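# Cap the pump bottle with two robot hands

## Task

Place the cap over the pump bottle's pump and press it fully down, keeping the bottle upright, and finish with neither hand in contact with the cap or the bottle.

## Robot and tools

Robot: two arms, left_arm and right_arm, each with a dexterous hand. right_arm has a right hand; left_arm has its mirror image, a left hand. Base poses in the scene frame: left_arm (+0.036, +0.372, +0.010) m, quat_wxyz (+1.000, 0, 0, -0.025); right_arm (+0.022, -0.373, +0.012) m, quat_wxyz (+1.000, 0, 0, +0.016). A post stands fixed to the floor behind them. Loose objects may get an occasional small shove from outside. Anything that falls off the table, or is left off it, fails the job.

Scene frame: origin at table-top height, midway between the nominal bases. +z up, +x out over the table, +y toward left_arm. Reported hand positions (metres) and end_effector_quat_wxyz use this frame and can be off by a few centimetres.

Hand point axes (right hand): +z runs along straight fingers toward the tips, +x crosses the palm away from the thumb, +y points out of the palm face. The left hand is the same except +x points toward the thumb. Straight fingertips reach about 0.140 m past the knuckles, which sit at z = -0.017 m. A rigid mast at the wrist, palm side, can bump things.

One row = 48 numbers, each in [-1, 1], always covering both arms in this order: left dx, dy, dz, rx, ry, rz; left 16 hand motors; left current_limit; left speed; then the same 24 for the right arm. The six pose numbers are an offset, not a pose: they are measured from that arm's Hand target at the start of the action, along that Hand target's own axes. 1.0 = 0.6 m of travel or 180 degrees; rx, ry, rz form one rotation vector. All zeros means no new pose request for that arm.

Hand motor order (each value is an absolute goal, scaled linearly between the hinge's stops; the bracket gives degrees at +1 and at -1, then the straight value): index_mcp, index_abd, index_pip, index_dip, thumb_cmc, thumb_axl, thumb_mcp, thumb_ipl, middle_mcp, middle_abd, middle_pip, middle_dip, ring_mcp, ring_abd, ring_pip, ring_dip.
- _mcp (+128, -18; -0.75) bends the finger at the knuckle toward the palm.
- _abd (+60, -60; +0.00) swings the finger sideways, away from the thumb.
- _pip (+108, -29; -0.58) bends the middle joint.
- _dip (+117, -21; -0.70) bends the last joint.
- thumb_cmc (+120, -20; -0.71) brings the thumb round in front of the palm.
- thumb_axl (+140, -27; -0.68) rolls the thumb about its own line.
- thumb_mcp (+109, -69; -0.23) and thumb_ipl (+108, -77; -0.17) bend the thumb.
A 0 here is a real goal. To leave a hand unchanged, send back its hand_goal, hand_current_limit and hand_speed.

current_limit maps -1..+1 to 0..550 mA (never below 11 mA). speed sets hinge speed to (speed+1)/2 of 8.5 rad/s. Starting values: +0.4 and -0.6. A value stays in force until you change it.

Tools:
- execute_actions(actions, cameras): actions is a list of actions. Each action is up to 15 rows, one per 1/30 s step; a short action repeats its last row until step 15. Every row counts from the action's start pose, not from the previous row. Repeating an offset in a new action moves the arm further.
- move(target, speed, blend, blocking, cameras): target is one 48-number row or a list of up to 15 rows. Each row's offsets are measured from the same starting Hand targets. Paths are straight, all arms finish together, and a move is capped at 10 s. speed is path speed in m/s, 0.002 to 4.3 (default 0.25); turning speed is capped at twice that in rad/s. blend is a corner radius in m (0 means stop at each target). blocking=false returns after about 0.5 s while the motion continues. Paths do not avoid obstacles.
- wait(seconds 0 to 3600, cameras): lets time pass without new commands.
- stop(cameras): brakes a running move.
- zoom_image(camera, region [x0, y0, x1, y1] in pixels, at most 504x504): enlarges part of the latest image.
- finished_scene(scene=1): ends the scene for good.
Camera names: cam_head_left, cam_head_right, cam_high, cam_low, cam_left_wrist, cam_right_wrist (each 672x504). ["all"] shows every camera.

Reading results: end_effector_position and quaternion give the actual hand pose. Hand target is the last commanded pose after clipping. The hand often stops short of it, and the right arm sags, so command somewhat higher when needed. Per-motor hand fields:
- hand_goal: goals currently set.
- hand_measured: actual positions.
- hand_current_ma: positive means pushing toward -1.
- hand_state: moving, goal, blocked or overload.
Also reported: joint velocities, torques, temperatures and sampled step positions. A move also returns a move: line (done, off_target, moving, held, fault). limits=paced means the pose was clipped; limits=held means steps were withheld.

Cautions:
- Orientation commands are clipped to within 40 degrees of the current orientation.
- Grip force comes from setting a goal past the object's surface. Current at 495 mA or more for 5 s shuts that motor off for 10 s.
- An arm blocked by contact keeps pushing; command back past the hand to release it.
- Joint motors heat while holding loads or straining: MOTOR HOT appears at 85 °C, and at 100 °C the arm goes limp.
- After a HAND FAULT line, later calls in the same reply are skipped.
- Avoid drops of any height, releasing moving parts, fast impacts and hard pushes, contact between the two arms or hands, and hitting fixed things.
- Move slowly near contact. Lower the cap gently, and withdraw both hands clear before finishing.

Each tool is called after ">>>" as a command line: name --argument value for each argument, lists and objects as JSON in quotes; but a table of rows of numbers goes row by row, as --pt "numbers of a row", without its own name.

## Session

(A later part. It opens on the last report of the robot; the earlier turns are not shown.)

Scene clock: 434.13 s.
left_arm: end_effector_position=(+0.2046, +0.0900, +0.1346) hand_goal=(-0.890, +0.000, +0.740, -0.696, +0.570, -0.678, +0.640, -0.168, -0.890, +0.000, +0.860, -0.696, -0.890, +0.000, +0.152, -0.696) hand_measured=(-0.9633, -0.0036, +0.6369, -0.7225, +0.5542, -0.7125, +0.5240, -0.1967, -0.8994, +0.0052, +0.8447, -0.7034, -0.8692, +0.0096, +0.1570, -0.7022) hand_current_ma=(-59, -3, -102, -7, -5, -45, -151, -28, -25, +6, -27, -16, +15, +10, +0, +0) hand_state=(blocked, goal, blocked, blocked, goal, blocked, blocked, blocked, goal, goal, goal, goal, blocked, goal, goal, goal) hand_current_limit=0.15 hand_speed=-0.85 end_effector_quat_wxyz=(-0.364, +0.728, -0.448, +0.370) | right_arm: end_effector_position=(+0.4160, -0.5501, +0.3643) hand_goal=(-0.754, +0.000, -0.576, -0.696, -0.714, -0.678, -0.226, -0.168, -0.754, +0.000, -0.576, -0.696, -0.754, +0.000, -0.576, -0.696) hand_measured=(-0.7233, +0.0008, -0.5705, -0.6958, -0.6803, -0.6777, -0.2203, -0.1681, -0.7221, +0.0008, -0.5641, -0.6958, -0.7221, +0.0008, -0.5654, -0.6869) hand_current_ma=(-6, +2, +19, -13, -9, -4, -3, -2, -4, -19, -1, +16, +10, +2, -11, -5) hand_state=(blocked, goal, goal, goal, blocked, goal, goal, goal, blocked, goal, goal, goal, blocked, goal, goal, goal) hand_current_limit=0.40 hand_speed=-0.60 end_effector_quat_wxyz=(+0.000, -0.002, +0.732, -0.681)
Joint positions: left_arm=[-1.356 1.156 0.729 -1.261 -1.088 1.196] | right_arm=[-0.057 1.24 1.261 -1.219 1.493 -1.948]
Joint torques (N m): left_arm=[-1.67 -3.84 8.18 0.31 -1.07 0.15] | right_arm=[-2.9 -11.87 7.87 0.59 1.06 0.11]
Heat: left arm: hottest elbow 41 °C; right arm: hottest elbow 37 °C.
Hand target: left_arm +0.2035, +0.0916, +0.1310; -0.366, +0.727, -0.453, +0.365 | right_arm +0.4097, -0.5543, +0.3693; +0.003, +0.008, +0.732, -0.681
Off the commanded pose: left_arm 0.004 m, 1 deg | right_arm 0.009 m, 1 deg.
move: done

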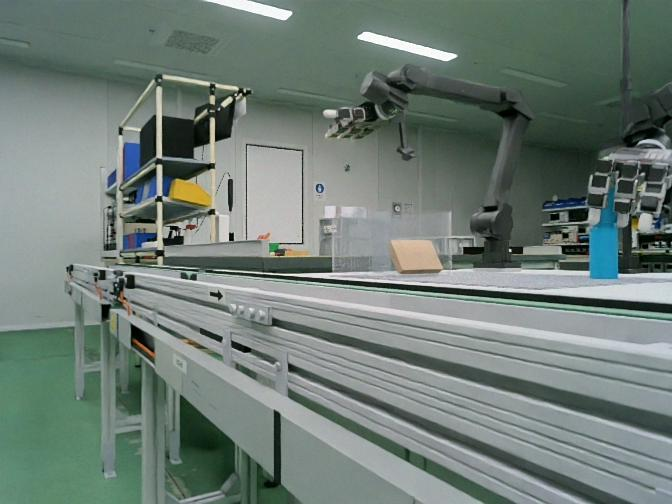

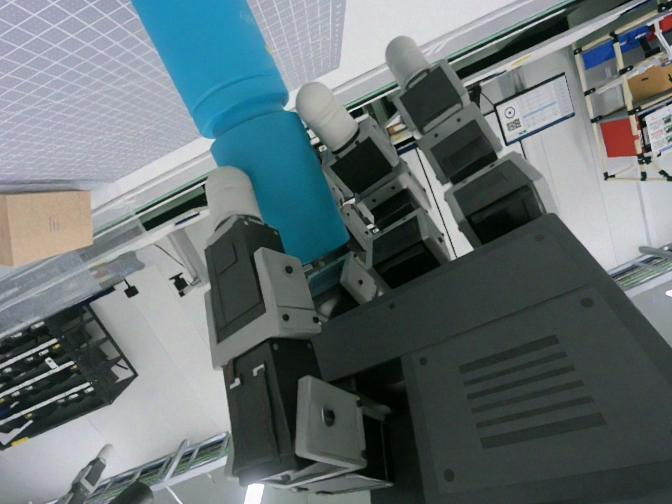

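>>> move --pt "-0.0061 0.0079 0.0060 0 0 0 -0.89 0 0.74 -0.696 0.571 -0.678 0.64 -0.168 -0.89 0 0.86 -0.696 -0.89 0 0.153 -0.696 0.15 -0.85 0 0 0 0 0 0 -0.754 0 -0.576 -0.696 -0.714 -0.678 -0.226 -0.168 -0.754 0 -0.576 -0.696 -0.754 0 -0.576 -0.696 0.4 -0.6" --pt "0.0017 0.0107 0.0042 0 0 0 -0.89 0 0.74 -0.696 0.571 -0.678 0.64 -0.168 -0.89 0 0.86 -0.696 -0.89 0 0.153 -0.696 0.15 -0.85 0 0 0 0 0 0 -0.754 0 -0.576 -0.696 -0.714 -0.678 -0.226 -0.168 -0.754 0 -0.576 -0.696 -0.754 0 -0.576 -0.696 0.4 -0.6" --pt "-0.0008 0.0077 0.0087 0 0 0 -0.89 0 0.74 -0.696 0.571 -0.678 0.64 -0.168 -0.89 0 0.86 -0.696 -0.89 0 0.153 -0.696 0.15 -0.85 0 0 0 0 0 0 -0.754 0 -0.576 -0.696 -0.714 -0.678 -0.226 -0.168 -0.754 0 -0.576 -0.696 -0.754 0 -0.576 -0.696 0.4 -0.6" --pt "-0.0036 0.0109 0.0015 0 0 0 -0.89 0 0.74 -0.696 0.571 -0.678 0.64 -0.168 -0.89 0 0.86 -0.696 -0.89 0 0.153 -0.696 0.15 -0.85 0 0 0 0 0 0 -0.754 0 -0.576 -0.696 -0.714 -0.678 -0.226 -0.168 -0.754 0 -0.576 -0.696 -0.754 0 -0.576 -0.696 0.4 -0.6" --pt "-0.0022 0.0093 0.0051 0 0 0 -0.89 0 0.74 -0.696 0.571 -0.678 0.64 -0.168 -0.89 0 0.86 -0.696 -0.89 0 0.153 -0.696 0.15 -0.85 0 0 0 0 0 0 -0.754 0 -0.576 -0.696 -0.714 -0.678 -0.226 -0.168 -0.754 0 -0.576 -0.696 -0.754 0 -0.576 -0.696 0.4 -0.6" --speed 0.02 --cameras '["cam_low","cam_left_wrist"]'

>>> zoom_image --camera "cam_low" --region '[570, 190, 640, 290]'

>>> zoom_image --camera "cam_left_wrist" --region '[180, 20, 320, 160]'

Scene clock: 439.63 s.
left_arm: end_effector_position=(+0.2042, +0.0911, +0.1267) hand_goal=(-0.890, +0.000, +0.740, -0.696, +0.570, -0.678, +0.640, -0.168, -0.890, +0.000, +0.860, -0.696, -0.890, +0.000, +0.152, -0.696) hand_measured=(-0.9633, -0.0036, +0.6369, -0.7213, +0.5529, -0.7146, +0.5260, -0.1967, -0.8994, +0.0052, +0.8460, -0.7034, -0.8692, +0.0096, +0.1570, -0.7022) hand_current_ma=(-68, +13, -95, -31, -2, -38, -147, -7, -20, +11, -12, -17, +17, +5, -5, +8) hand_state=(blocked, goal, blocked, blocked, goal, blocked, blocked, blocked, goal, goal, goal, goal, blocked, goal, goal, goal) hand_current_limit=0.15 hand_speed=-0.85 end_effector_quat_wxyz=(-0.365, +0.728, -0.449, +0.369) | right_arm: end_effector_position=(+0.4160, -0.5501, +0.3643) hand_goal=(-0.754, +0.000, -0.576, -0.696, -0.714, -0.678, -0.226, -0.168, -0.754, +0.000, -0.576, -0.696, -0.754, +0.000, -0.576, -0.696) hand_measured=(-0.7233, -0.0007, -0.5705, -0.6958, -0.6803, -0.6777, -0.2203, -0.1681, -0.7221, +0.0008, -0.5641, -0.6958, -0.7221, +0.0008, -0.5654, -0.6869) hand_current_ma=(-4, -17, +17, -3, -8, -16, +2, -7, -6, -6, -6, +13, +7, +12, -6, -4) hand_state=(blocked, goal, goal, goal, blocked, goal, goal, goal, blocked, goal, goal, goal, blocked, goal, goal, goal) hand_current_limit=0.40 hand_speed=-0.60 end_effector_quat_wxyz=(+0.000, -0.002, +0.732, -0.681)
Joint positions: left_arm=[-1.356 1.166 0.714 -1.239 -1.086 1.198] | right_arm=[-0.057 1.24 1.261 -1.219 1.493 -1.948]
Joint torques (N m): left_arm=[-1.55 -4.07 8.31 0.38 -1.11 0.12] | right_arm=[-2.67 -11.75 7.88 0.58 1.05 0.11]
Heat: left arm: hottest elbow 41 °C; right arm: hottest elbow 37 °C.
Hand target: left_arm +0.2035, +0.0917, +0.1244; -0.366, +0.727, -0.453, +0.365 | right_arm +0.4097, -0.5543, +0.3693; +0.003, +0.008, +0.732, -0.681
Off the commanded pose: left_arm 0.002 m, 1 deg | right_arm 0.009 m, 1 deg.
move: done

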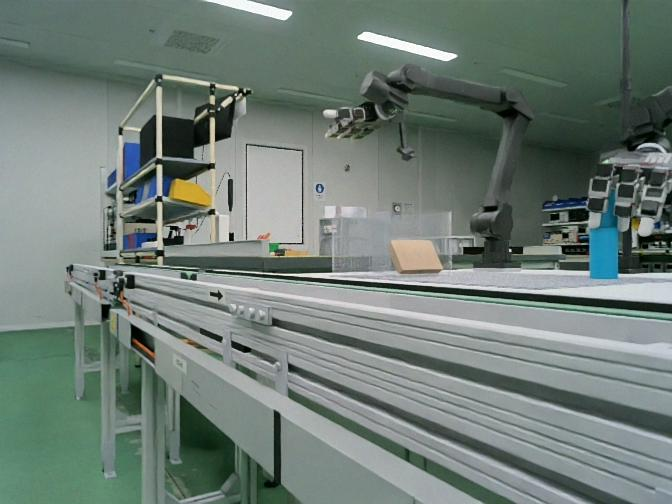

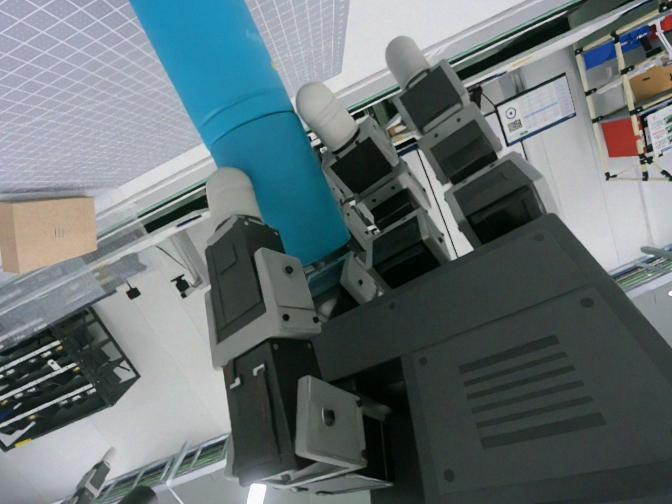

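Scaled by 5.040 from the camera's image (finer frame: 960x720).

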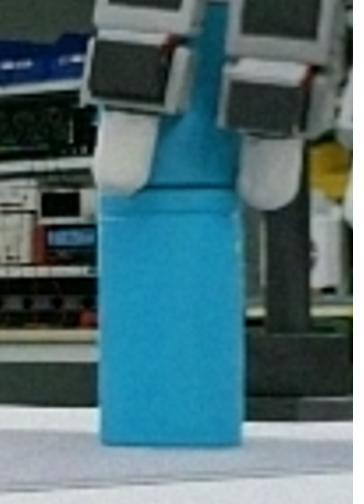

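Scaled by 3.600 from the camera's image (finer frame: 960x720).

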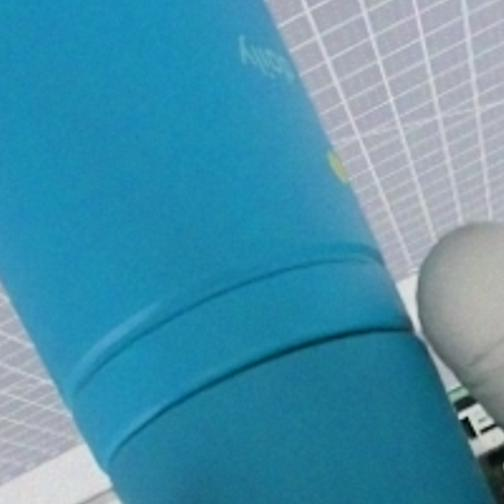

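>>> zoom_image --camera "cam_low" --region '[580, 210, 626, 245]'

>>> zoom_image --camera "cam_left_wrist" --region '[200, 90, 300, 150]'

Scaled by 10.957 from the camera's image (finer frame: 960x720).

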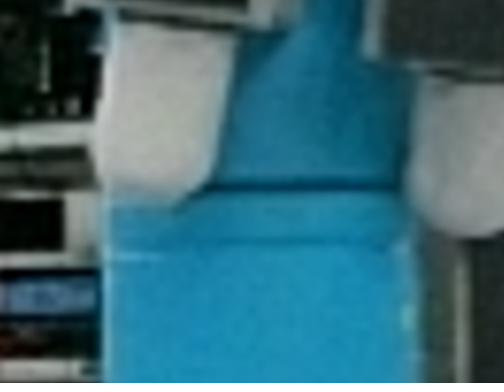

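Scaled by 5.040 from the camera's image (finer frame: 960x720).

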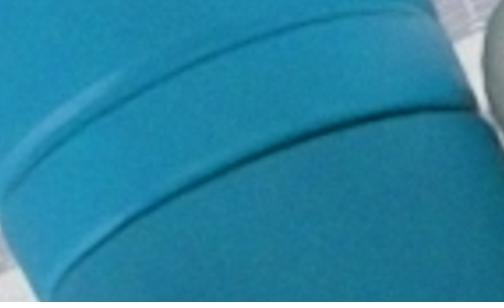

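>>> move --pt "-0.0036 0.0080 0.0050 0 0 0 -0.89 0 0.74 -0.696 0.571 -0.678 0.64 -0.168 -0.89 0 0.86 -0.696 -0.89 0 0.153 -0.696 0.15 -0.85 0 0 0 0 0 0 -0.754 0 -0.576 -0.696 -0.714 -0.678 -0.226 -0.168 -0.754 0 -0.576 -0.696 -0.754 0 -0.576 -0.696 0.4 -0.6" --pt "-0.0004 0.0092 0.0044 0 0 0 -0.89 0 0.74 -0.696 0.571 -0.678 0.64 -0.168 -0.89 0 0.86 -0.696 -0.89 0 0.153 -0.696 0.15 -0.85 0 0 0 0 0 0 -0.754 0 -0.576 -0.696 -0.714 -0.678 -0.226 -0.168 -0.754 0 -0.576 -0.696 -0.754 0 -0.576 -0.696 0.4 -0.6" --pt "-0.0020 0.0086 0.0047 0 0 0 -0.89 0 0.74 -0.696 0.571 -0.678 0.64 -0.168 -0.89 0 0.86 -0.696 -0.89 0 0.153 -0.696 0.15 -0.85 0 0 0 0 0 0 -0.754 0 -0.576 -0.696 -0.714 -0.678 -0.226 -0.168 -0.754 0 -0.576 -0.696 -0.754 0 -0.576 -0.696 0.4 -0.6" --speed 0.02 --cameras '["cam_low","cam_left_wrist"]'

>>> zoom_image --camera "cam_low" --region '[580, 210, 626, 245]'

>>> zoom_image --camera "cam_left_wrist" --region '[200, 90, 300, 150]'

Scene clock: 442.90 s.
left_arm: end_effector_position=(+0.2043, +0.0907, +0.1239) hand_goal=(-0.890, +0.000, +0.740, -0.696, +0.570, -0.678, +0.640, -0.168, -0.890, +0.000, +0.860, -0.696, -0.890, +0.000, +0.152, -0.696) hand_measured=(-0.9633, -0.0051, +0.6369, -0.7225, +0.5542, -0.7146, +0.5309, -0.1967, -0.8994, +0.0052, +0.8447, -0.7034, -0.8704, +0.0096, +0.1570, -0.7022) hand_current_ma=(-63, +7, -91, -23, -1, -25, -148, -11, -18, +3, -6, -9, +13, +7, -15, +4) hand_state=(blocked, goal, blocked, blocked, goal, blocked, blocked, blocked, goal, goal, goal, goal, blocked, goal, goal, goal) hand_current_limit=0.15 hand_speed=-0.85 end_effector_quat_wxyz=(-0.363, +0.728, -0.448, +0.370) | right_arm: end_effector_position=(+0.4160, -0.5501, +0.3643) hand_goal=(-0.754, +0.000, -0.576, -0.696, -0.714, -0.678, -0.226, -0.168, -0.754, +0.000, -0.576, -0.696, -0.754, +0.000, -0.576, -0.696) hand_measured=(-0.7233, -0.0007, -0.5705, -0.6958, -0.6803, -0.6777, -0.2203, -0.1672, -0.7221, -0.0007, -0.5641, -0.6958, -0.7221, -0.0007, -0.5654, -0.6869) hand_current_ma=(+9, +5, +9, +2, -6, -4, -5, -10, -12, -20, +6, +1, +6, +7, +1, -1) hand_state=(blocked, goal, goal, goal, blocked, goal, goal, goal, blocked, goal, goal, goal, blocked, goal, goal, goal) hand_current_limit=0.40 hand_speed=-0.60 end_effector_quat_wxyz=(+0.000, -0.002, +0.732, -0.681)
Joint positions: left_arm=[-1.356 1.168 0.707 -1.225 -1.087 1.198] | right_arm=[-0.057 1.24 1.261 -1.219 1.493 -1.948]
Joint torques (N m): left_arm=[-1.32 -3.78 7.99 0.55 -1.1 0.12] | right_arm=[-2.73 -11.87 7.83 0.55 1.06 0.1]
Heat: left arm: hottest elbow 41 °C; right arm: hottest elbow 37 °C.
Hand target: left_arm +0.2036, +0.0916, +0.1184; -0.366, +0.727, -0.453, +0.365 | right_arm +0.4097, -0.5543, +0.3693; +0.003, +0.008, +0.732, -0.681
Off the commanded pose: left_arm 0.006 m, 1 deg | right_arm 0.009 m, 1 deg.
move: done

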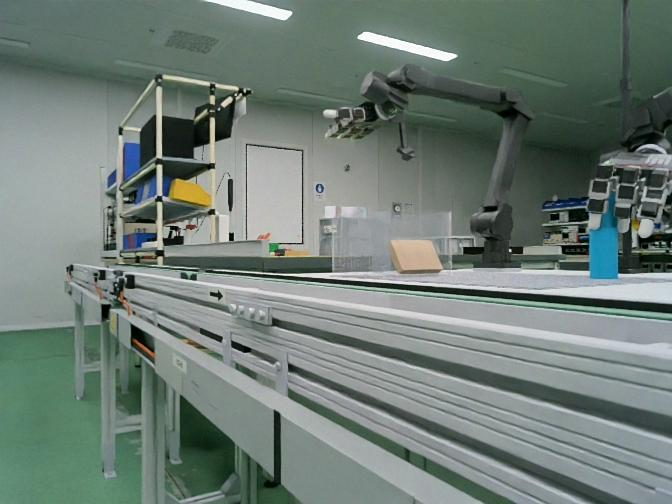

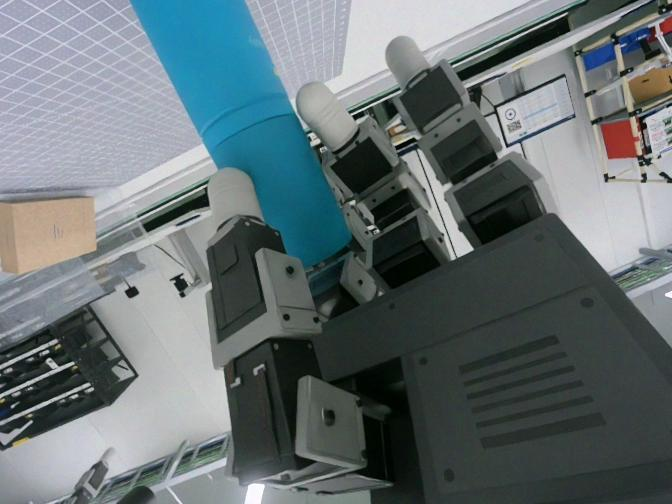

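Scaled by 10.957 from the camera's image (finer frame: 960x720).

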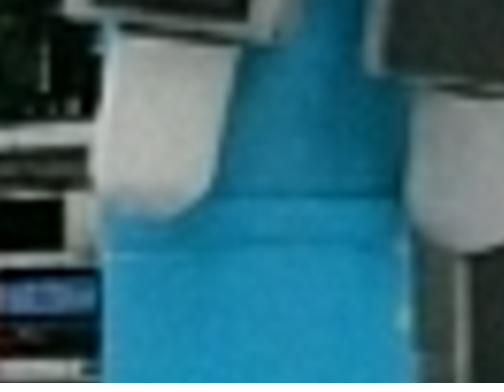

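Scaled by 5.040 from the camera's image (finer frame: 960x720).

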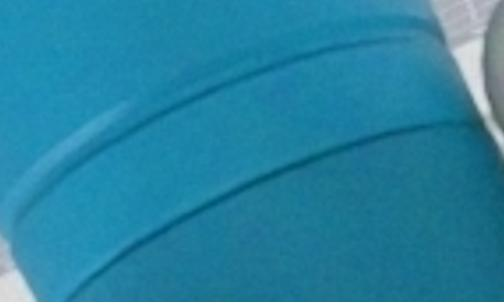

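>>> move --target '[0.0036,-0.0079,-0.0036,0,0,0,-0.92,0,0.64,-0.696,0.56,-0.705,0.53,-0.18,-0.895,0,0.846,-0.696,-0.88,0,0.153,-0.696,0.15,-0.95,0,0,0,0,0,0,-0.754,0,-0.576,-0.696,-0.714,-0.678,-0.226,-0.168,-0.754,0,-0.576,-0.696,-0.754,0,-0.576,-0.696,0.4,-0.6]' --speed 0.02 --cameras '["cam_low","cam_left_wrist"]'

>>> zoom_image --camera "cam_low" --region '[570, 190, 640, 290]'

Scene clock: 445.07 s.
left_arm: end_effector_position=(+0.2043, +0.0907, +0.1239) hand_goal=(-0.920, +0.000, +0.640, -0.696, +0.560, -0.706, +0.530, -0.180, -0.896, +0.000, +0.846, -0.696, -0.880, +0.000, +0.152, -0.696) hand_measured=(-0.9633, -0.0051, +0.6343, -0.7213, +0.5529, -0.7188, +0.5319, -0.1967, -0.8897, +0.0052, +0.8447, -0.7034, -0.8620, +0.0096, +0.1570, -0.7022) hand_current_ma=(-30, +2, -7, -23, +10, -14, -53, -8, -5, -2, -20, -9, +14, +15, -12, -6) hand_state=(blocked, goal, moving, blocked, goal, goal, moving, goal, goal, goal, goal, goal, goal, goal, goal, goal) hand_current_limit=0.15 hand_speed=-0.95 end_effector_quat_wxyz=(-0.363, +0.728, -0.448, +0.370) | right_arm: end_effector_position=(+0.4160, -0.5501, +0.3643) hand_goal=(-0.754, +0.000, -0.576, -0.696, -0.714, -0.678, -0.226, -0.168, -0.754, +0.000, -0.576, -0.696, -0.754, +0.000, -0.576, -0.696) hand_measured=(-0.7233, -0.0007, -0.5705, -0.6958, -0.6790, -0.6767, -0.2203, -0.1681, -0.7233, -0.0007, -0.5654, -0.6958, -0.7221, +0.0008, -0.5654, -0.6869) hand_current_ma=(-12, -4, +12, -17, -6, -2, +6, -5, -14, +4, +8, +9, +8, +8, -6, +3) hand_state=(blocked, goal, goal, goal, blocked, goal, goal, goal, blocked, goal, goal, goal, blocked, goal, goal, goal) hand_current_limit=0.40 hand_speed=-0.60 end_effector_quat_wxyz=(+0.000, -0.002, +0.732, -0.681)
Joint positions: left_arm=[-1.356 1.168 0.707 -1.225 -1.087 1.198] | right_arm=[-0.057 1.24 1.261 -1.219 1.493 -1.948]
Joint torques (N m): left_arm=[-1.14 -3.84 8.96 -0.08 -1.13 0.19] | right_arm=[-2.84 -11.93 7.86 0.57 1.06 0.11]
Heat: left arm: hottest elbow 41 °C; right arm: hottest elbow 37 °C.
Hand target: left_arm +0.2042, +0.0907, +0.1239; -0.366, +0.727, -0.453, +0.365 | right_arm +0.4097, -0.5543, +0.3693; +0.003, +0.008, +0.732, -0.681
Off the commanded pose: left_arm 0.000 m, 1 deg | right_arm 0.009 m, 1 deg.
move: done

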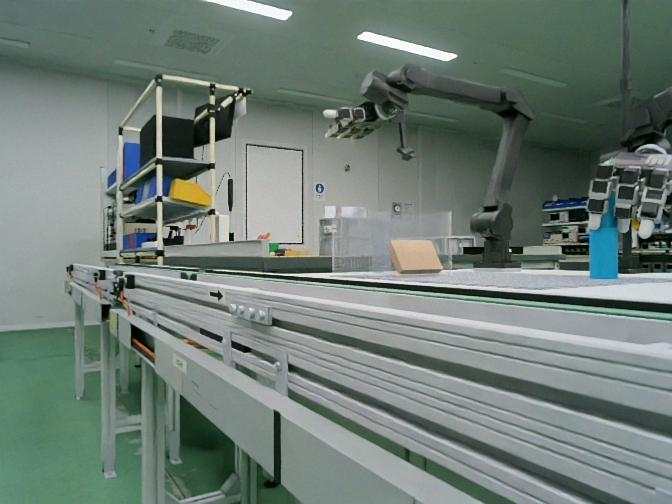

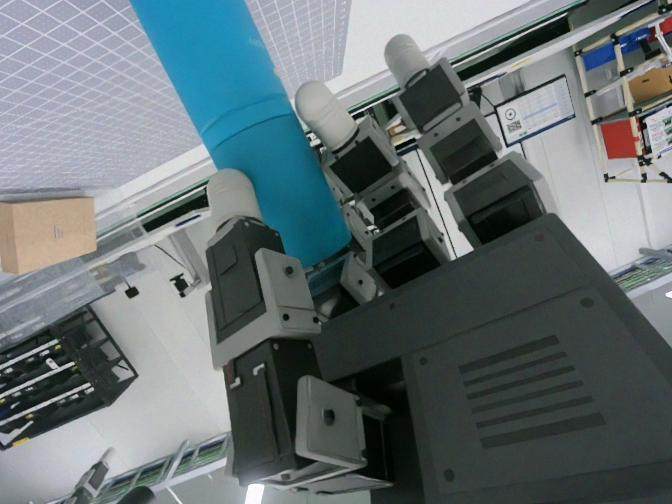

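Scaled by 5.040 from the camera's image (finer frame: 960x720).

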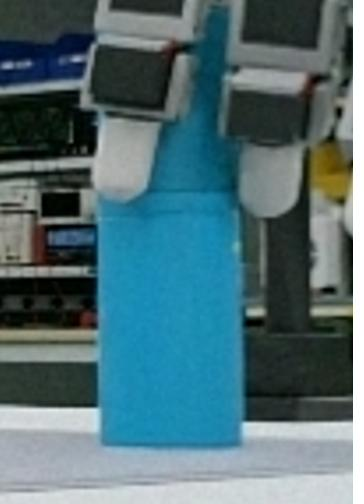

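>>> move --target '[0,0,0,0,0,0,-0.96,0,0.153,-0.71,0.55,-0.71,0.28,-0.18,-0.91,0,0.153,-0.696,-0.88,0,0.153,-0.696,0.15,-0.95,0,0,0,0,0,0,-0.754,0,-0.576,-0.696,-0.714,-0.678,-0.226,-0.168,-0.754,0,-0.576,-0.696,-0.754,0,-0.576,-0.696,0.4,-0.6]' --speed 0.02 --cameras '["cam_low","cam_left_wrist"]'

>>> wait --seconds 2 --cameras '["cam_low","cam_left_wrist","cam_high"]'

>>> zoom_image --camera "cam_low" --region '[570, 190, 640, 290]'

Scene clock: 450.17 s.
left_arm: end_effector_position=(+0.2042, +0.0909, +0.1238) hand_goal=(-0.960, +0.000, +0.152, -0.710, +0.550, -0.710, +0.280, -0.180, -0.910, +0.000, +0.152, -0.696, -0.880, +0.000, +0.152, -0.696) hand_measured=(-0.9380, +0.0081, +0.1698, -0.7200, +0.5592, -0.7125, +0.2835, -0.1910, -0.8849, +0.0052, +0.1685, -0.7022, -0.8632, +0.0096, +0.1570, -0.7022) hand_current_ma=(+25, +0, +20, +10, -7, -1, -5, +6, +10, -8, +3, -1, +15, +11, -16, +0) hand_state=(blocked, goal, goal, goal, goal, goal, goal, goal, blocked, goal, goal, goal, goal, goal, goal, goal) hand_current_limit=0.15 hand_speed=-0.95 end_effector_quat_wxyz=(-0.363, +0.728, -0.449, +0.370) | right_arm: end_effector_position=(+0.4160, -0.5501, +0.3643) hand_goal=(-0.754, +0.000, -0.576, -0.696, -0.714, -0.678, -0.226, -0.168, -0.754, +0.000, -0.576, -0.696, -0.754, +0.000, -0.576, -0.696) hand_measured=(-0.7233, +0.0008, -0.5705, -0.6958, -0.6803, -0.6777, -0.2212, -0.1681, -0.7221, +0.0008, -0.5641, -0.6958, -0.7221, -0.0007, -0.5654, -0.6869) hand_current_ma=(+2, -6, +15, -1, +3, -10, +4, -3, -11, -15, +9, +22, +11, +3, -3, -1) hand_state=(blocked, goal, goal, goal, blocked, goal, goal, goal, blocked, goal, goal, goal, blocked, goal, goal, goal) hand_current_limit=0.40 hand_speed=-0.60 end_effector_quat_wxyz=(+0.000, -0.002, +0.732, -0.681)
Joint positions: left_arm=[-1.356 1.168 0.707 -1.225 -1.086 1.2] | right_arm=[-0.057 1.24 1.261 -1.219 1.493 -1.948]
Joint torques (N m): left_arm=[-1.03 -4.19 8.9 0.02 -1.12 0.16] | right_arm=[-2.84 -11.81 7.84 0.59 1.06 0.11]
Heat: left arm: hottest elbow 41 °C; right arm: hottest elbow 37 °C.
Hand target: left_arm +0.2042, +0.0907, +0.1239; -0.366, +0.727, -0.453, +0.365 | right_arm +0.4097, -0.5543, +0.3693; +0.003, +0.008, +0.732, -0.681
Off the commanded pose: left_arm 0.000 m, 1 deg | right_arm 0.009 m, 1 deg.
move: done

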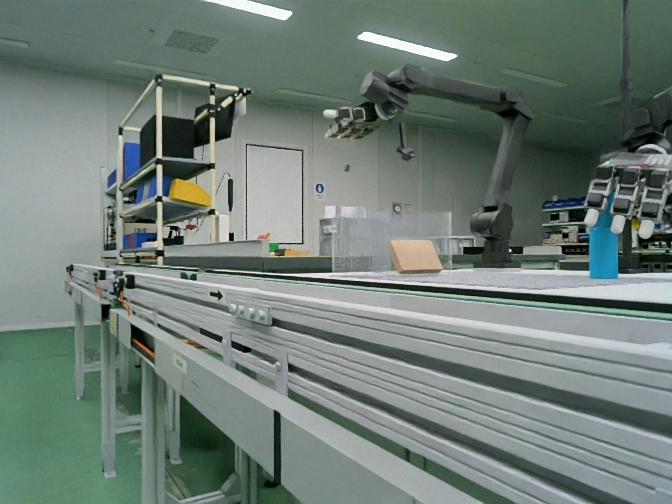

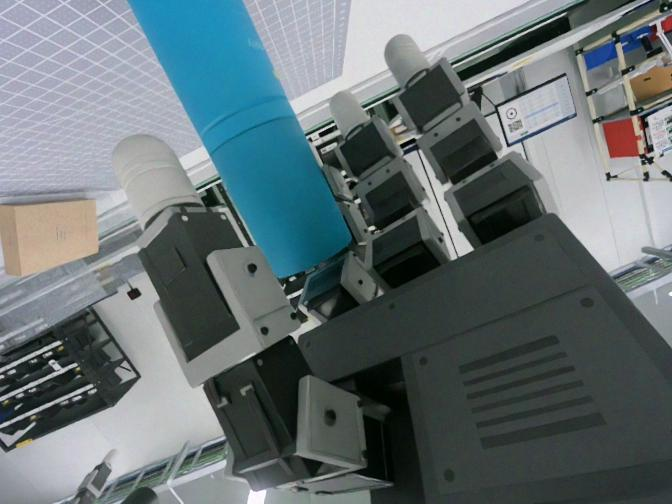

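Scene clock: 452.17 s.
left_arm: end_effector_position=(+0.2042, +0.0909, +0.1238) hand_goal=(-0.960, +0.000, +0.152, -0.710, +0.550, -0.710, +0.280, -0.180, -0.910, +0.000, +0.152, -0.696, -0.880, +0.000, +0.152, -0.696) hand_measured=(-0.9380, +0.0066, +0.1698, -0.7200, +0.5592, -0.7114, +0.2835, -0.1910, -0.8849, +0.0052, +0.1685, -0.7022, -0.8632, +0.0096, +0.1570, -0.7022) hand_current_ma=(+18, +9, +25, +11, +18, -12, +2, +17, +16, +18, +1, +3, +13, -2, -3, +12) hand_state=(blocked, goal, goal, goal, goal, goal, goal, goal, blocked, goal, goal, goal, goal, goal, goal, goal) hand_current_limit=0.15 hand_speed=-0.95 end_effector_quat_wxyz=(-0.363, +0.728, -0.449, +0.370) | right_arm: end_effector_position=(+0.4160, -0.5501, +0.3643) hand_goal=(-0.754, +0.000, -0.576, -0.696, -0.714, -0.678, -0.226, -0.168, -0.754, +0.000, -0.576, -0.696, -0.754, +0.000, -0.576, -0.696) hand_measured=(-0.7233, +0.0008, -0.5705, -0.6958, -0.6803, -0.6777, -0.2203, -0.1672, -0.7221, -0.0007, -0.5641, -0.6958, -0.7221, +0.0008, -0.5654, -0.6881) hand_current_ma=(-13, -14, +4, -18, +2, -14, +11, -11, -10, -9, +7, -2, -2, +7, -6, +4) hand_state=(blocked, goal, goal, goal, blocked, goal, goal, goal, blocked, goal, goal, goal, blocked, goal, goal, goal) hand_current_limit=0.40 hand_speed=-0.60 end_effector_quat_wxyz=(+0.000, -0.002, +0.732, -0.681)
Joint positions: left_arm=[-1.356 1.168 0.707 -1.225 -1.086 1.2] | right_arm=[-0.057 1.24 1.261 -1.219 1.493 -1.948]
Joint torques (N m): left_arm=[-0.85 -4.19 8.96 0.02 -1.12 0.15] | right_arm=[-2.84 -11.87 7.86 0.62 1.06 0.11]
Heat: left arm: hottest elbow 41 °C; right arm: hottest elbow 37 °C.
Hand target: left_arm +0.2042, +0.0907, +0.1239; -0.366, +0.727, -0.453, +0.365 | right_arm +0.4097, -0.5543, +0.3693; +0.003, +0.008, +0.732, -0.681
Off the commanded pose: left_arm 0.000 m, 1 deg | right_arm 0.009 m, 1 deg.
wait: 2.00 s; at rest by 0.17 s
Images, in order (width x height): cam_high 672x504, cam_low 672x504, cam_left_wrist 672x504.

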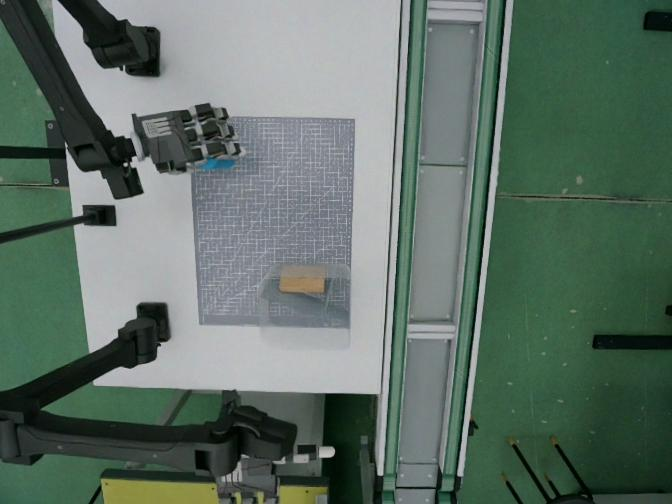

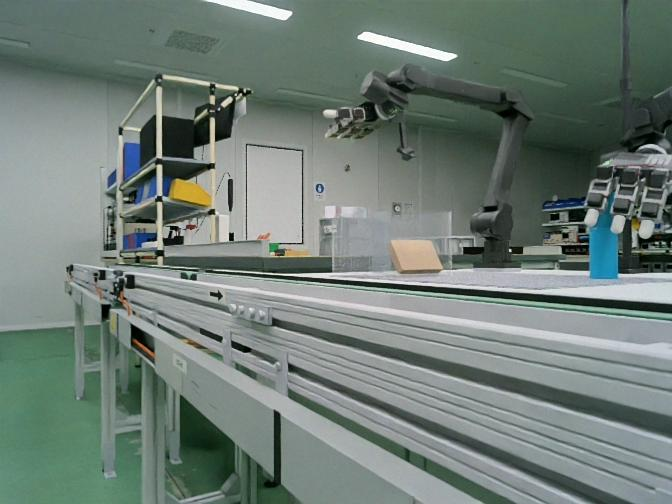

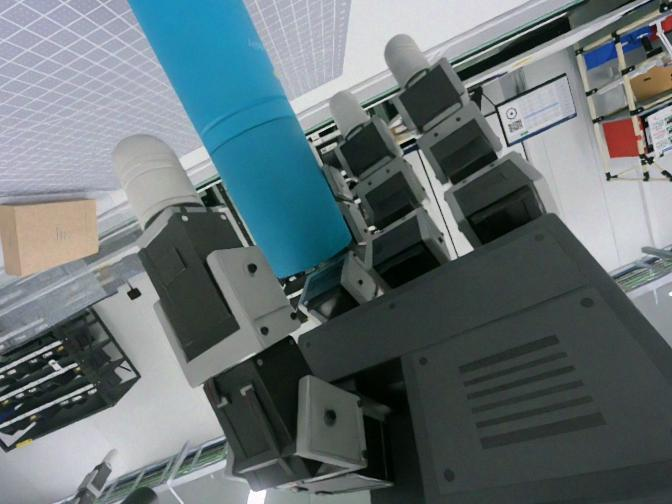

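Scaled by 5.040 from the camera's image (finer frame: 960x720).

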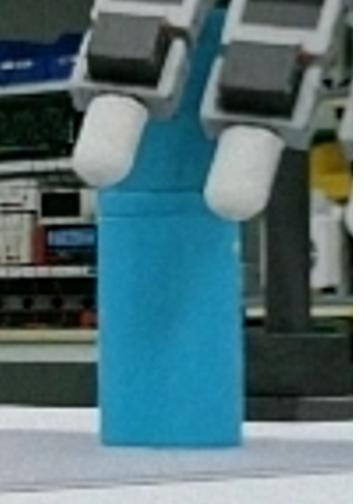

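>>> move --target '[0.0166,-0.0719,-0.0390,0,0,0,-0.96,0,0.153,-0.71,0.55,-0.71,0.15,-0.18,-0.91,0,0.153,-0.696,-0.88,0,0.153,-0.696,0.15,-0.9,0,0,0,0,0,0,-0.754,0,-0.576,-0.696,-0.714,-0.678,-0.226,-0.168,-0.754,0,-0.576,-0.696,-0.754,0,-0.576,-0.696,0.4,-0.6]' --speed 0.05 --cameras '["cam_low","cam_left_wrist"]'

>>> zoom_image --camera "cam_low" --region '[560, 150, 660, 290]'

Scene clock: 457.13 s.
left_arm: end_effector_position=(+0.2024, +0.1006, +0.1592) hand_goal=(-0.960, +0.000, +0.152, -0.710, +0.550, -0.710, +0.150, -0.180, -0.910, +0.000, +0.152, -0.696, -0.880, +0.000, +0.152, -0.696) hand_measured=(-0.9380, +0.0066, +0.1698, -0.7187, +0.5592, -0.7125, +0.1558, -0.1910, -0.8861, +0.0052, +0.1685, -0.7034, -0.8620, +0.0081, +0.1570, -0.7022) hand_current_ma=(+30, +8, +25, -6, -3, -12, +6, -6, +2, -9, +15, -9, +28, +18, +0, -2) hand_state=(blocked, goal, goal, goal, goal, goal, goal, goal, blocked, goal, goal, goal, goal, goal, goal, goal) hand_current_limit=0.15 hand_speed=-0.90 end_effector_quat_wxyz=(-0.375, +0.722, -0.457, +0.359) | right_arm: end_effector_position=(+0.4160, -0.5501, +0.3643) hand_goal=(-0.754, +0.000, -0.576, -0.696, -0.714, -0.678, -0.226, -0.168, -0.754, +0.000, -0.576, -0.696, -0.754, +0.000, -0.576, -0.696) hand_measured=(-0.7233, -0.0007, -0.5705, -0.6958, -0.6803, -0.6767, -0.2212, -0.1681, -0.7221, -0.0007, -0.5641, -0.6958, -0.7221, -0.0007, -0.5654, -0.6869) hand_current_ma=(+0, -5, +15, -8, -10, -15, +0, -7, -5, -9, +9, +0, +8, +20, +1, +0) hand_state=(blocked, goal, goal, goal, blocked, goal, goal, goal, blocked, goal, goal, goal, blocked, goal, goal, goal) hand_current_limit=0.40 hand_speed=-0.60 end_effector_quat_wxyz=(+0.000, -0.002, +0.732, -0.681)
Joint positions: left_arm=[-1.356 1.115 0.773 -1.378 -1.086 1.203] | right_arm=[-0.057 1.24 1.261 -1.219 1.493 -1.948]
Joint torques (N m): left_arm=[-1.2 -4.66 12.21 -0.32 -1.13 0.15] | right_arm=[-2.78 -11.75 7.88 0.59 1.06 0.1]
Heat: left arm: hottest elbow 41 °C; right arm: hottest elbow 37 °C.
Hand target: left_arm +0.2041, +0.0907, +0.1741; -0.366, +0.727, -0.453, +0.365 | right_arm +0.4097, -0.5543, +0.3693; +0.003, +0.008, +0.732, -0.681
Off the commanded pose: left_arm 0.018 m, 1 deg | right_arm 0.009 m, 1 deg.
move: off_target (left_arm)

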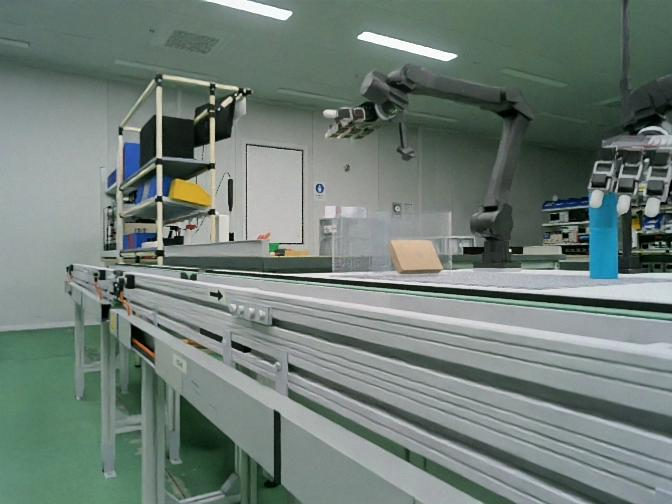

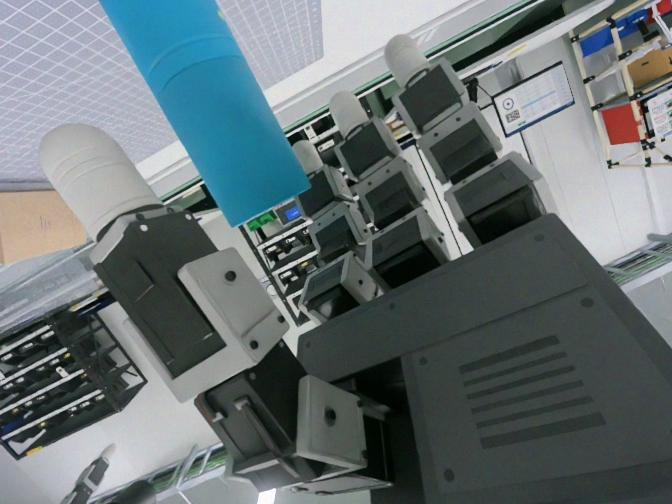

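Scaled by 3.600 from the camera's image (finer frame: 960x720).

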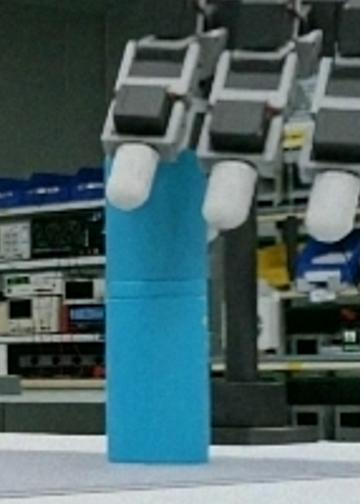

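>>> move --target '[0.0309,-0.0980,-0.0562,0,0,0,-0.96,0,0.153,-0.71,0.55,-0.71,0.15,-0.18,-0.91,0,0.153,-0.696,-0.88,0,0.153,-0.696,0.15,-0.9,0,0,0,0,0,0,-0.754,0,-0.576,-0.696,-0.714,-0.678,-0.226,-0.168,-0.754,0,-0.576,-0.696,-0.754,0,-0.576,-0.696,0.4,-0.6]' --speed 0.08 --cameras '["cam_low","cam_left_wrist"]'

>>> zoom_image --camera "cam_low" --region '[560, 150, 660, 290]'

Scene clock: 459.70 s.
left_arm: end_effector_position=(+0.2035, +0.0941, +0.2287) hand_goal=(-0.960, +0.000, +0.152, -0.710, +0.550, -0.710, +0.150, -0.180, -0.910, +0.000, +0.152, -0.696, -0.880, +0.000, +0.152, -0.696) hand_measured=(-0.9356, +0.0066, +0.1698, -0.7200, +0.5592, -0.7125, +0.1558, -0.1891, -0.8861, +0.0037, +0.1685, -0.7034, -0.8620, +0.0096, +0.1570, -0.7022) hand_current_ma=(+22, +5, +18, -1, +14, +4, -10, +3, +19, +4, -4, -10, +25, +19, +5, -5) hand_state=(blocked, goal, goal, goal, goal, goal, goal, goal, blocked, goal, goal, goal, goal, goal, goal, goal) hand_current_limit=0.15 hand_speed=-0.90 end_effector_quat_wxyz=(-0.377, +0.721, -0.458, +0.357) | right_arm: end_effector_position=(+0.4160, -0.5501, +0.3643) hand_goal=(-0.754, +0.000, -0.576, -0.696, -0.714, -0.678, -0.226, -0.168, -0.754, +0.000, -0.576, -0.696, -0.754, +0.000, -0.576, -0.696) hand_measured=(-0.7221, +0.0008, -0.5705, -0.6958, -0.6803, -0.6767, -0.2203, -0.1681, -0.7233, +0.0008, -0.5641, -0.6958, -0.7221, -0.0007, -0.5667, -0.6881) hand_current_ma=(-3, -4, +6, -10, +1, -16, +13, -14, -14, -3, +2, -5, +1, +1, +8, -16) hand_state=(blocked, goal, goal, goal, blocked, goal, goal, goal, blocked, goal, goal, goal, blocked, goal, goal, goal) hand_current_limit=0.40 hand_speed=-0.60 end_effector_quat_wxyz=(+0.000, -0.002, +0.732, -0.681)
Joint positions: left_arm=[-1.356 1.087 0.941 -1.579 -1.086 1.203] | right_arm=[-0.057 1.24 1.261 -1.219 1.493 -1.948]
Joint torques (N m): left_arm=[-1.26 -4.6 12.78 -0.36 -1.14 0.04] | right_arm=[-2.9 -11.81 7.86 0.58 1.05 0.11]
Heat: left arm: hottest elbow 41 °C; right arm: hottest elbow 37 °C.
Hand target: left_arm +0.2041, +0.0858, +0.2442; -0.366, +0.727, -0.453, +0.365 | right_arm +0.4097, -0.5543, +0.3693; +0.003, +0.008, +0.732, -0.681
Off the commanded pose: left_arm 0.018 m, 2 deg | right_arm 0.009 m, 1 deg.
move: off_target (left_arm)

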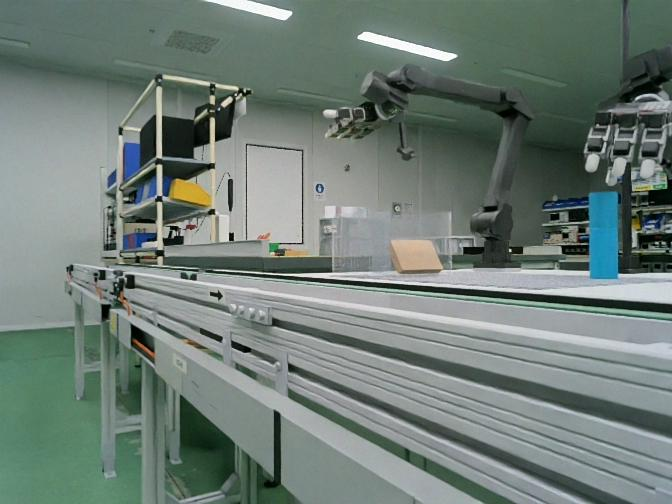

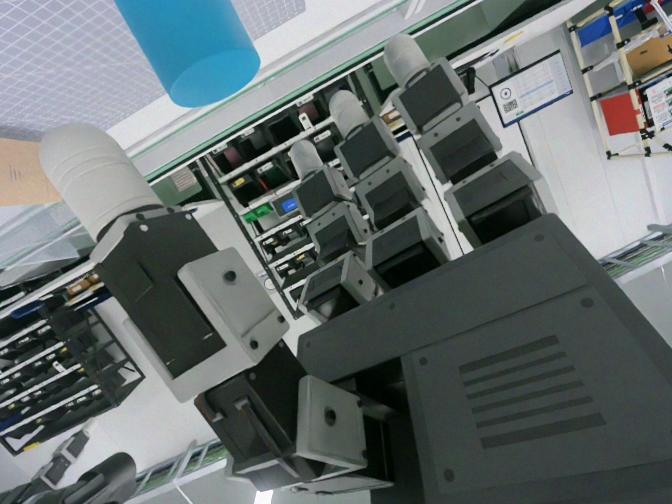

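Scaled by 3.600 from the camera's image (finer frame: 960x720).

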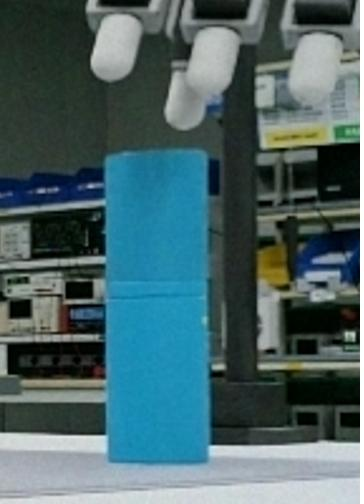

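>>> move --target '[0.0277,-0.1198,-0.065,0,0,0,-0.96,0,0.153,-0.71,0.55,-0.71,0.15,-0.18,-0.91,0,0.153,-0.696,-0.88,0,0.153,-0.696,0.15,-0.9,0,0,0,0,0,0,-0.754,0,-0.576,-0.696,-0.714,-0.678,-0.226,-0.168,-0.754,0,-0.576,-0.696,-0.754,0,-0.576,-0.696,0.4,-0.6]' --speed 0.06 --cameras '["cam_low","cam_left_wrist","cam_head_left"]'

Scene clock: 463.43 s.
left_arm: end_effector_position=(+0.2015, +0.0879, +0.3108) hand_goal=(-0.960, +0.000, +0.152, -0.710, +0.550, -0.710, +0.150, -0.180, -0.910, +0.000, +0.152, -0.696, -0.880, +0.000, +0.152, -0.696) hand_measured=(-0.9356, +0.0081, +0.1698, -0.7187, +0.5592, -0.7114, +0.1558, -0.1891, -0.8849, +0.0037, +0.1685, -0.7034, -0.8608, +0.0096, +0.1570, -0.7022) hand_current_ma=(+12, +4, +33, +3, +7, +4, -6, +11, +21, -11, +9, -1, +16, +19, -3, +4) hand_state=(blocked, goal, goal, goal, goal, goal, goal, goal, blocked, goal, goal, goal, goal, goal, goal, goal) hand_current_limit=0.15 hand_speed=-0.90 end_effector_quat_wxyz=(-0.353, +0.717, -0.473, +0.370) | right_arm: end_effector_position=(+0.4160, -0.5501, +0.3643) hand_goal=(-0.754, +0.000, -0.576, -0.696, -0.714, -0.678, -0.226, -0.168, -0.754, +0.000, -0.576, -0.696, -0.754, +0.000, -0.576, -0.696) hand_measured=(-0.7233, -0.0007, -0.5705, -0.6958, -0.6790, -0.6777, -0.2203, -0.1681, -0.7221, +0.0008, -0.5641, -0.6958, -0.7221, +0.0008, -0.5654, -0.6869) hand_current_ma=(-8, -10, +12, -10, +1, -11, +16, +0, -13, -11, -5, +5, +10, +6, +11, -2) hand_state=(blocked, goal, goal, goal, blocked, goal, goal, goal, blocked, goal, goal, goal, blocked, goal, goal, goal) hand_current_limit=0.40 hand_speed=-0.60 end_effector_quat_wxyz=(+0.000, -0.002, +0.732, -0.681)
Joint positions: left_arm=[-1.351 1.04 1.129 -1.678 -1.073 1.325] | right_arm=[-0.057 1.24 1.261 -1.219 1.493 -1.948]
Joint torques (N m): left_arm=[-0.44 -4.25 13.09 0.14 -1.12 0.19] | right_arm=[-2.73 -11.81 7.86 0.59 1.05 0.11]
Heat: left arm: hottest elbow 42 °C; right arm: hottest elbow 37 °C.
Hand target: left_arm +0.2039, +0.0857, +0.3277; -0.366, +0.727, -0.453, +0.365 | right_arm +0.4097, -0.5543, +0.3693; +0.003, +0.008, +0.732, -0.681
Off the commanded pose: left_arm 0.017 m, 3 deg | right_arm 0.009 m, 1 deg.
joint sent to its limit (left arm) — joint 4 (wrist pitch), lower limit. The joint targets are off in orientation, not in position.
move: off_target (left_arm)
Images, in order (width x height): cam_head_left 672x504, cam_low 672x504, cam_left_wrist 672x504.

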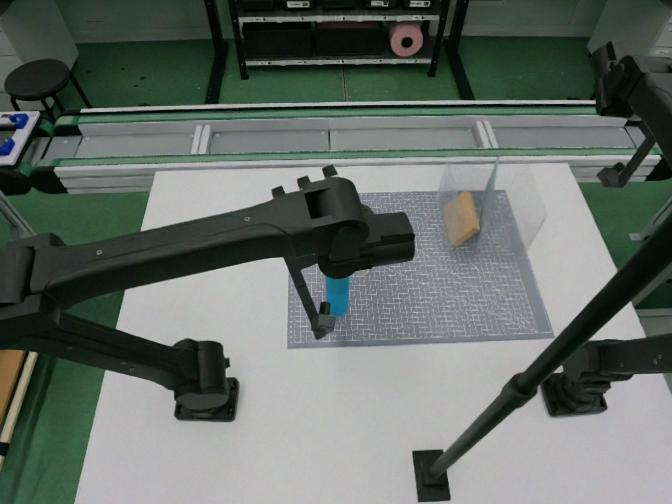

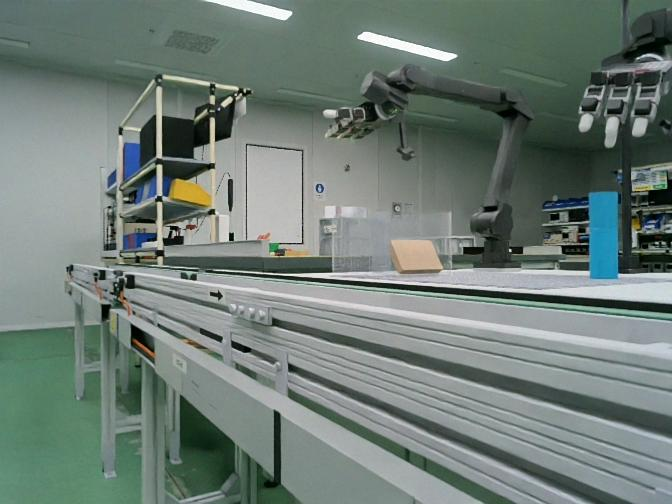

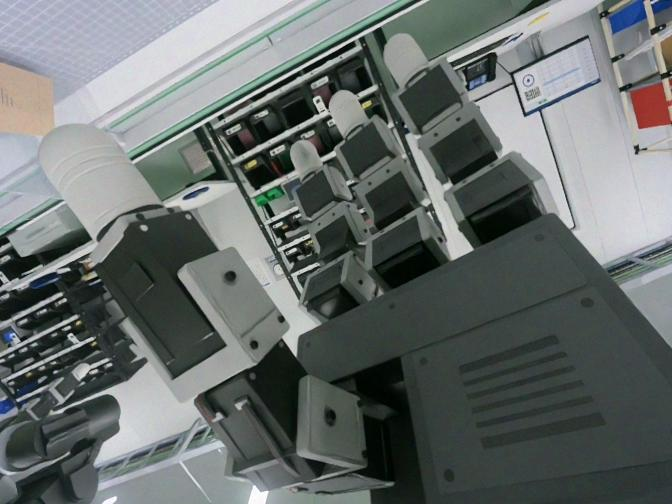

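>>> zoom_image --camera "cam_low" --region '[550, 170, 660, 290]'

Scaled by 4.200 from the camera's image (finer frame: 960x720).

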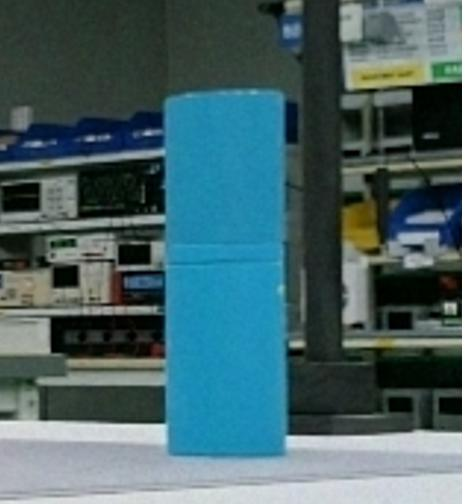

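>>> zoom_image --camera "cam_low" --region '[580, 215, 626, 250]'

>>> zoom_image --camera "cam_head_left" --region '[300, 250, 370, 330]'

Scaled by 10.957 from the camera's image (finer frame: 960x720).

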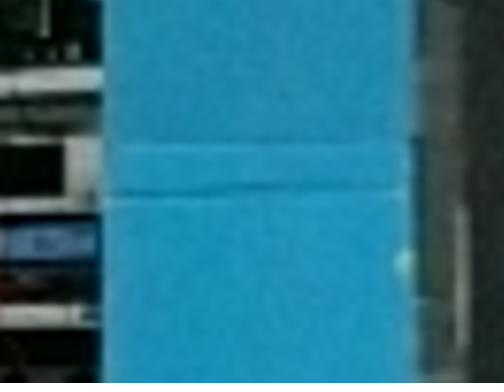

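Scaled by 6.300 from the camera's image (finer frame: 960x720).

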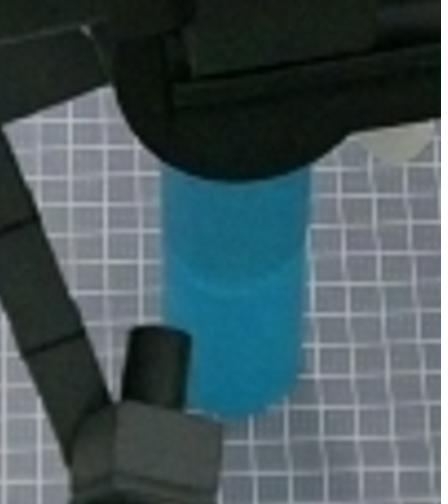

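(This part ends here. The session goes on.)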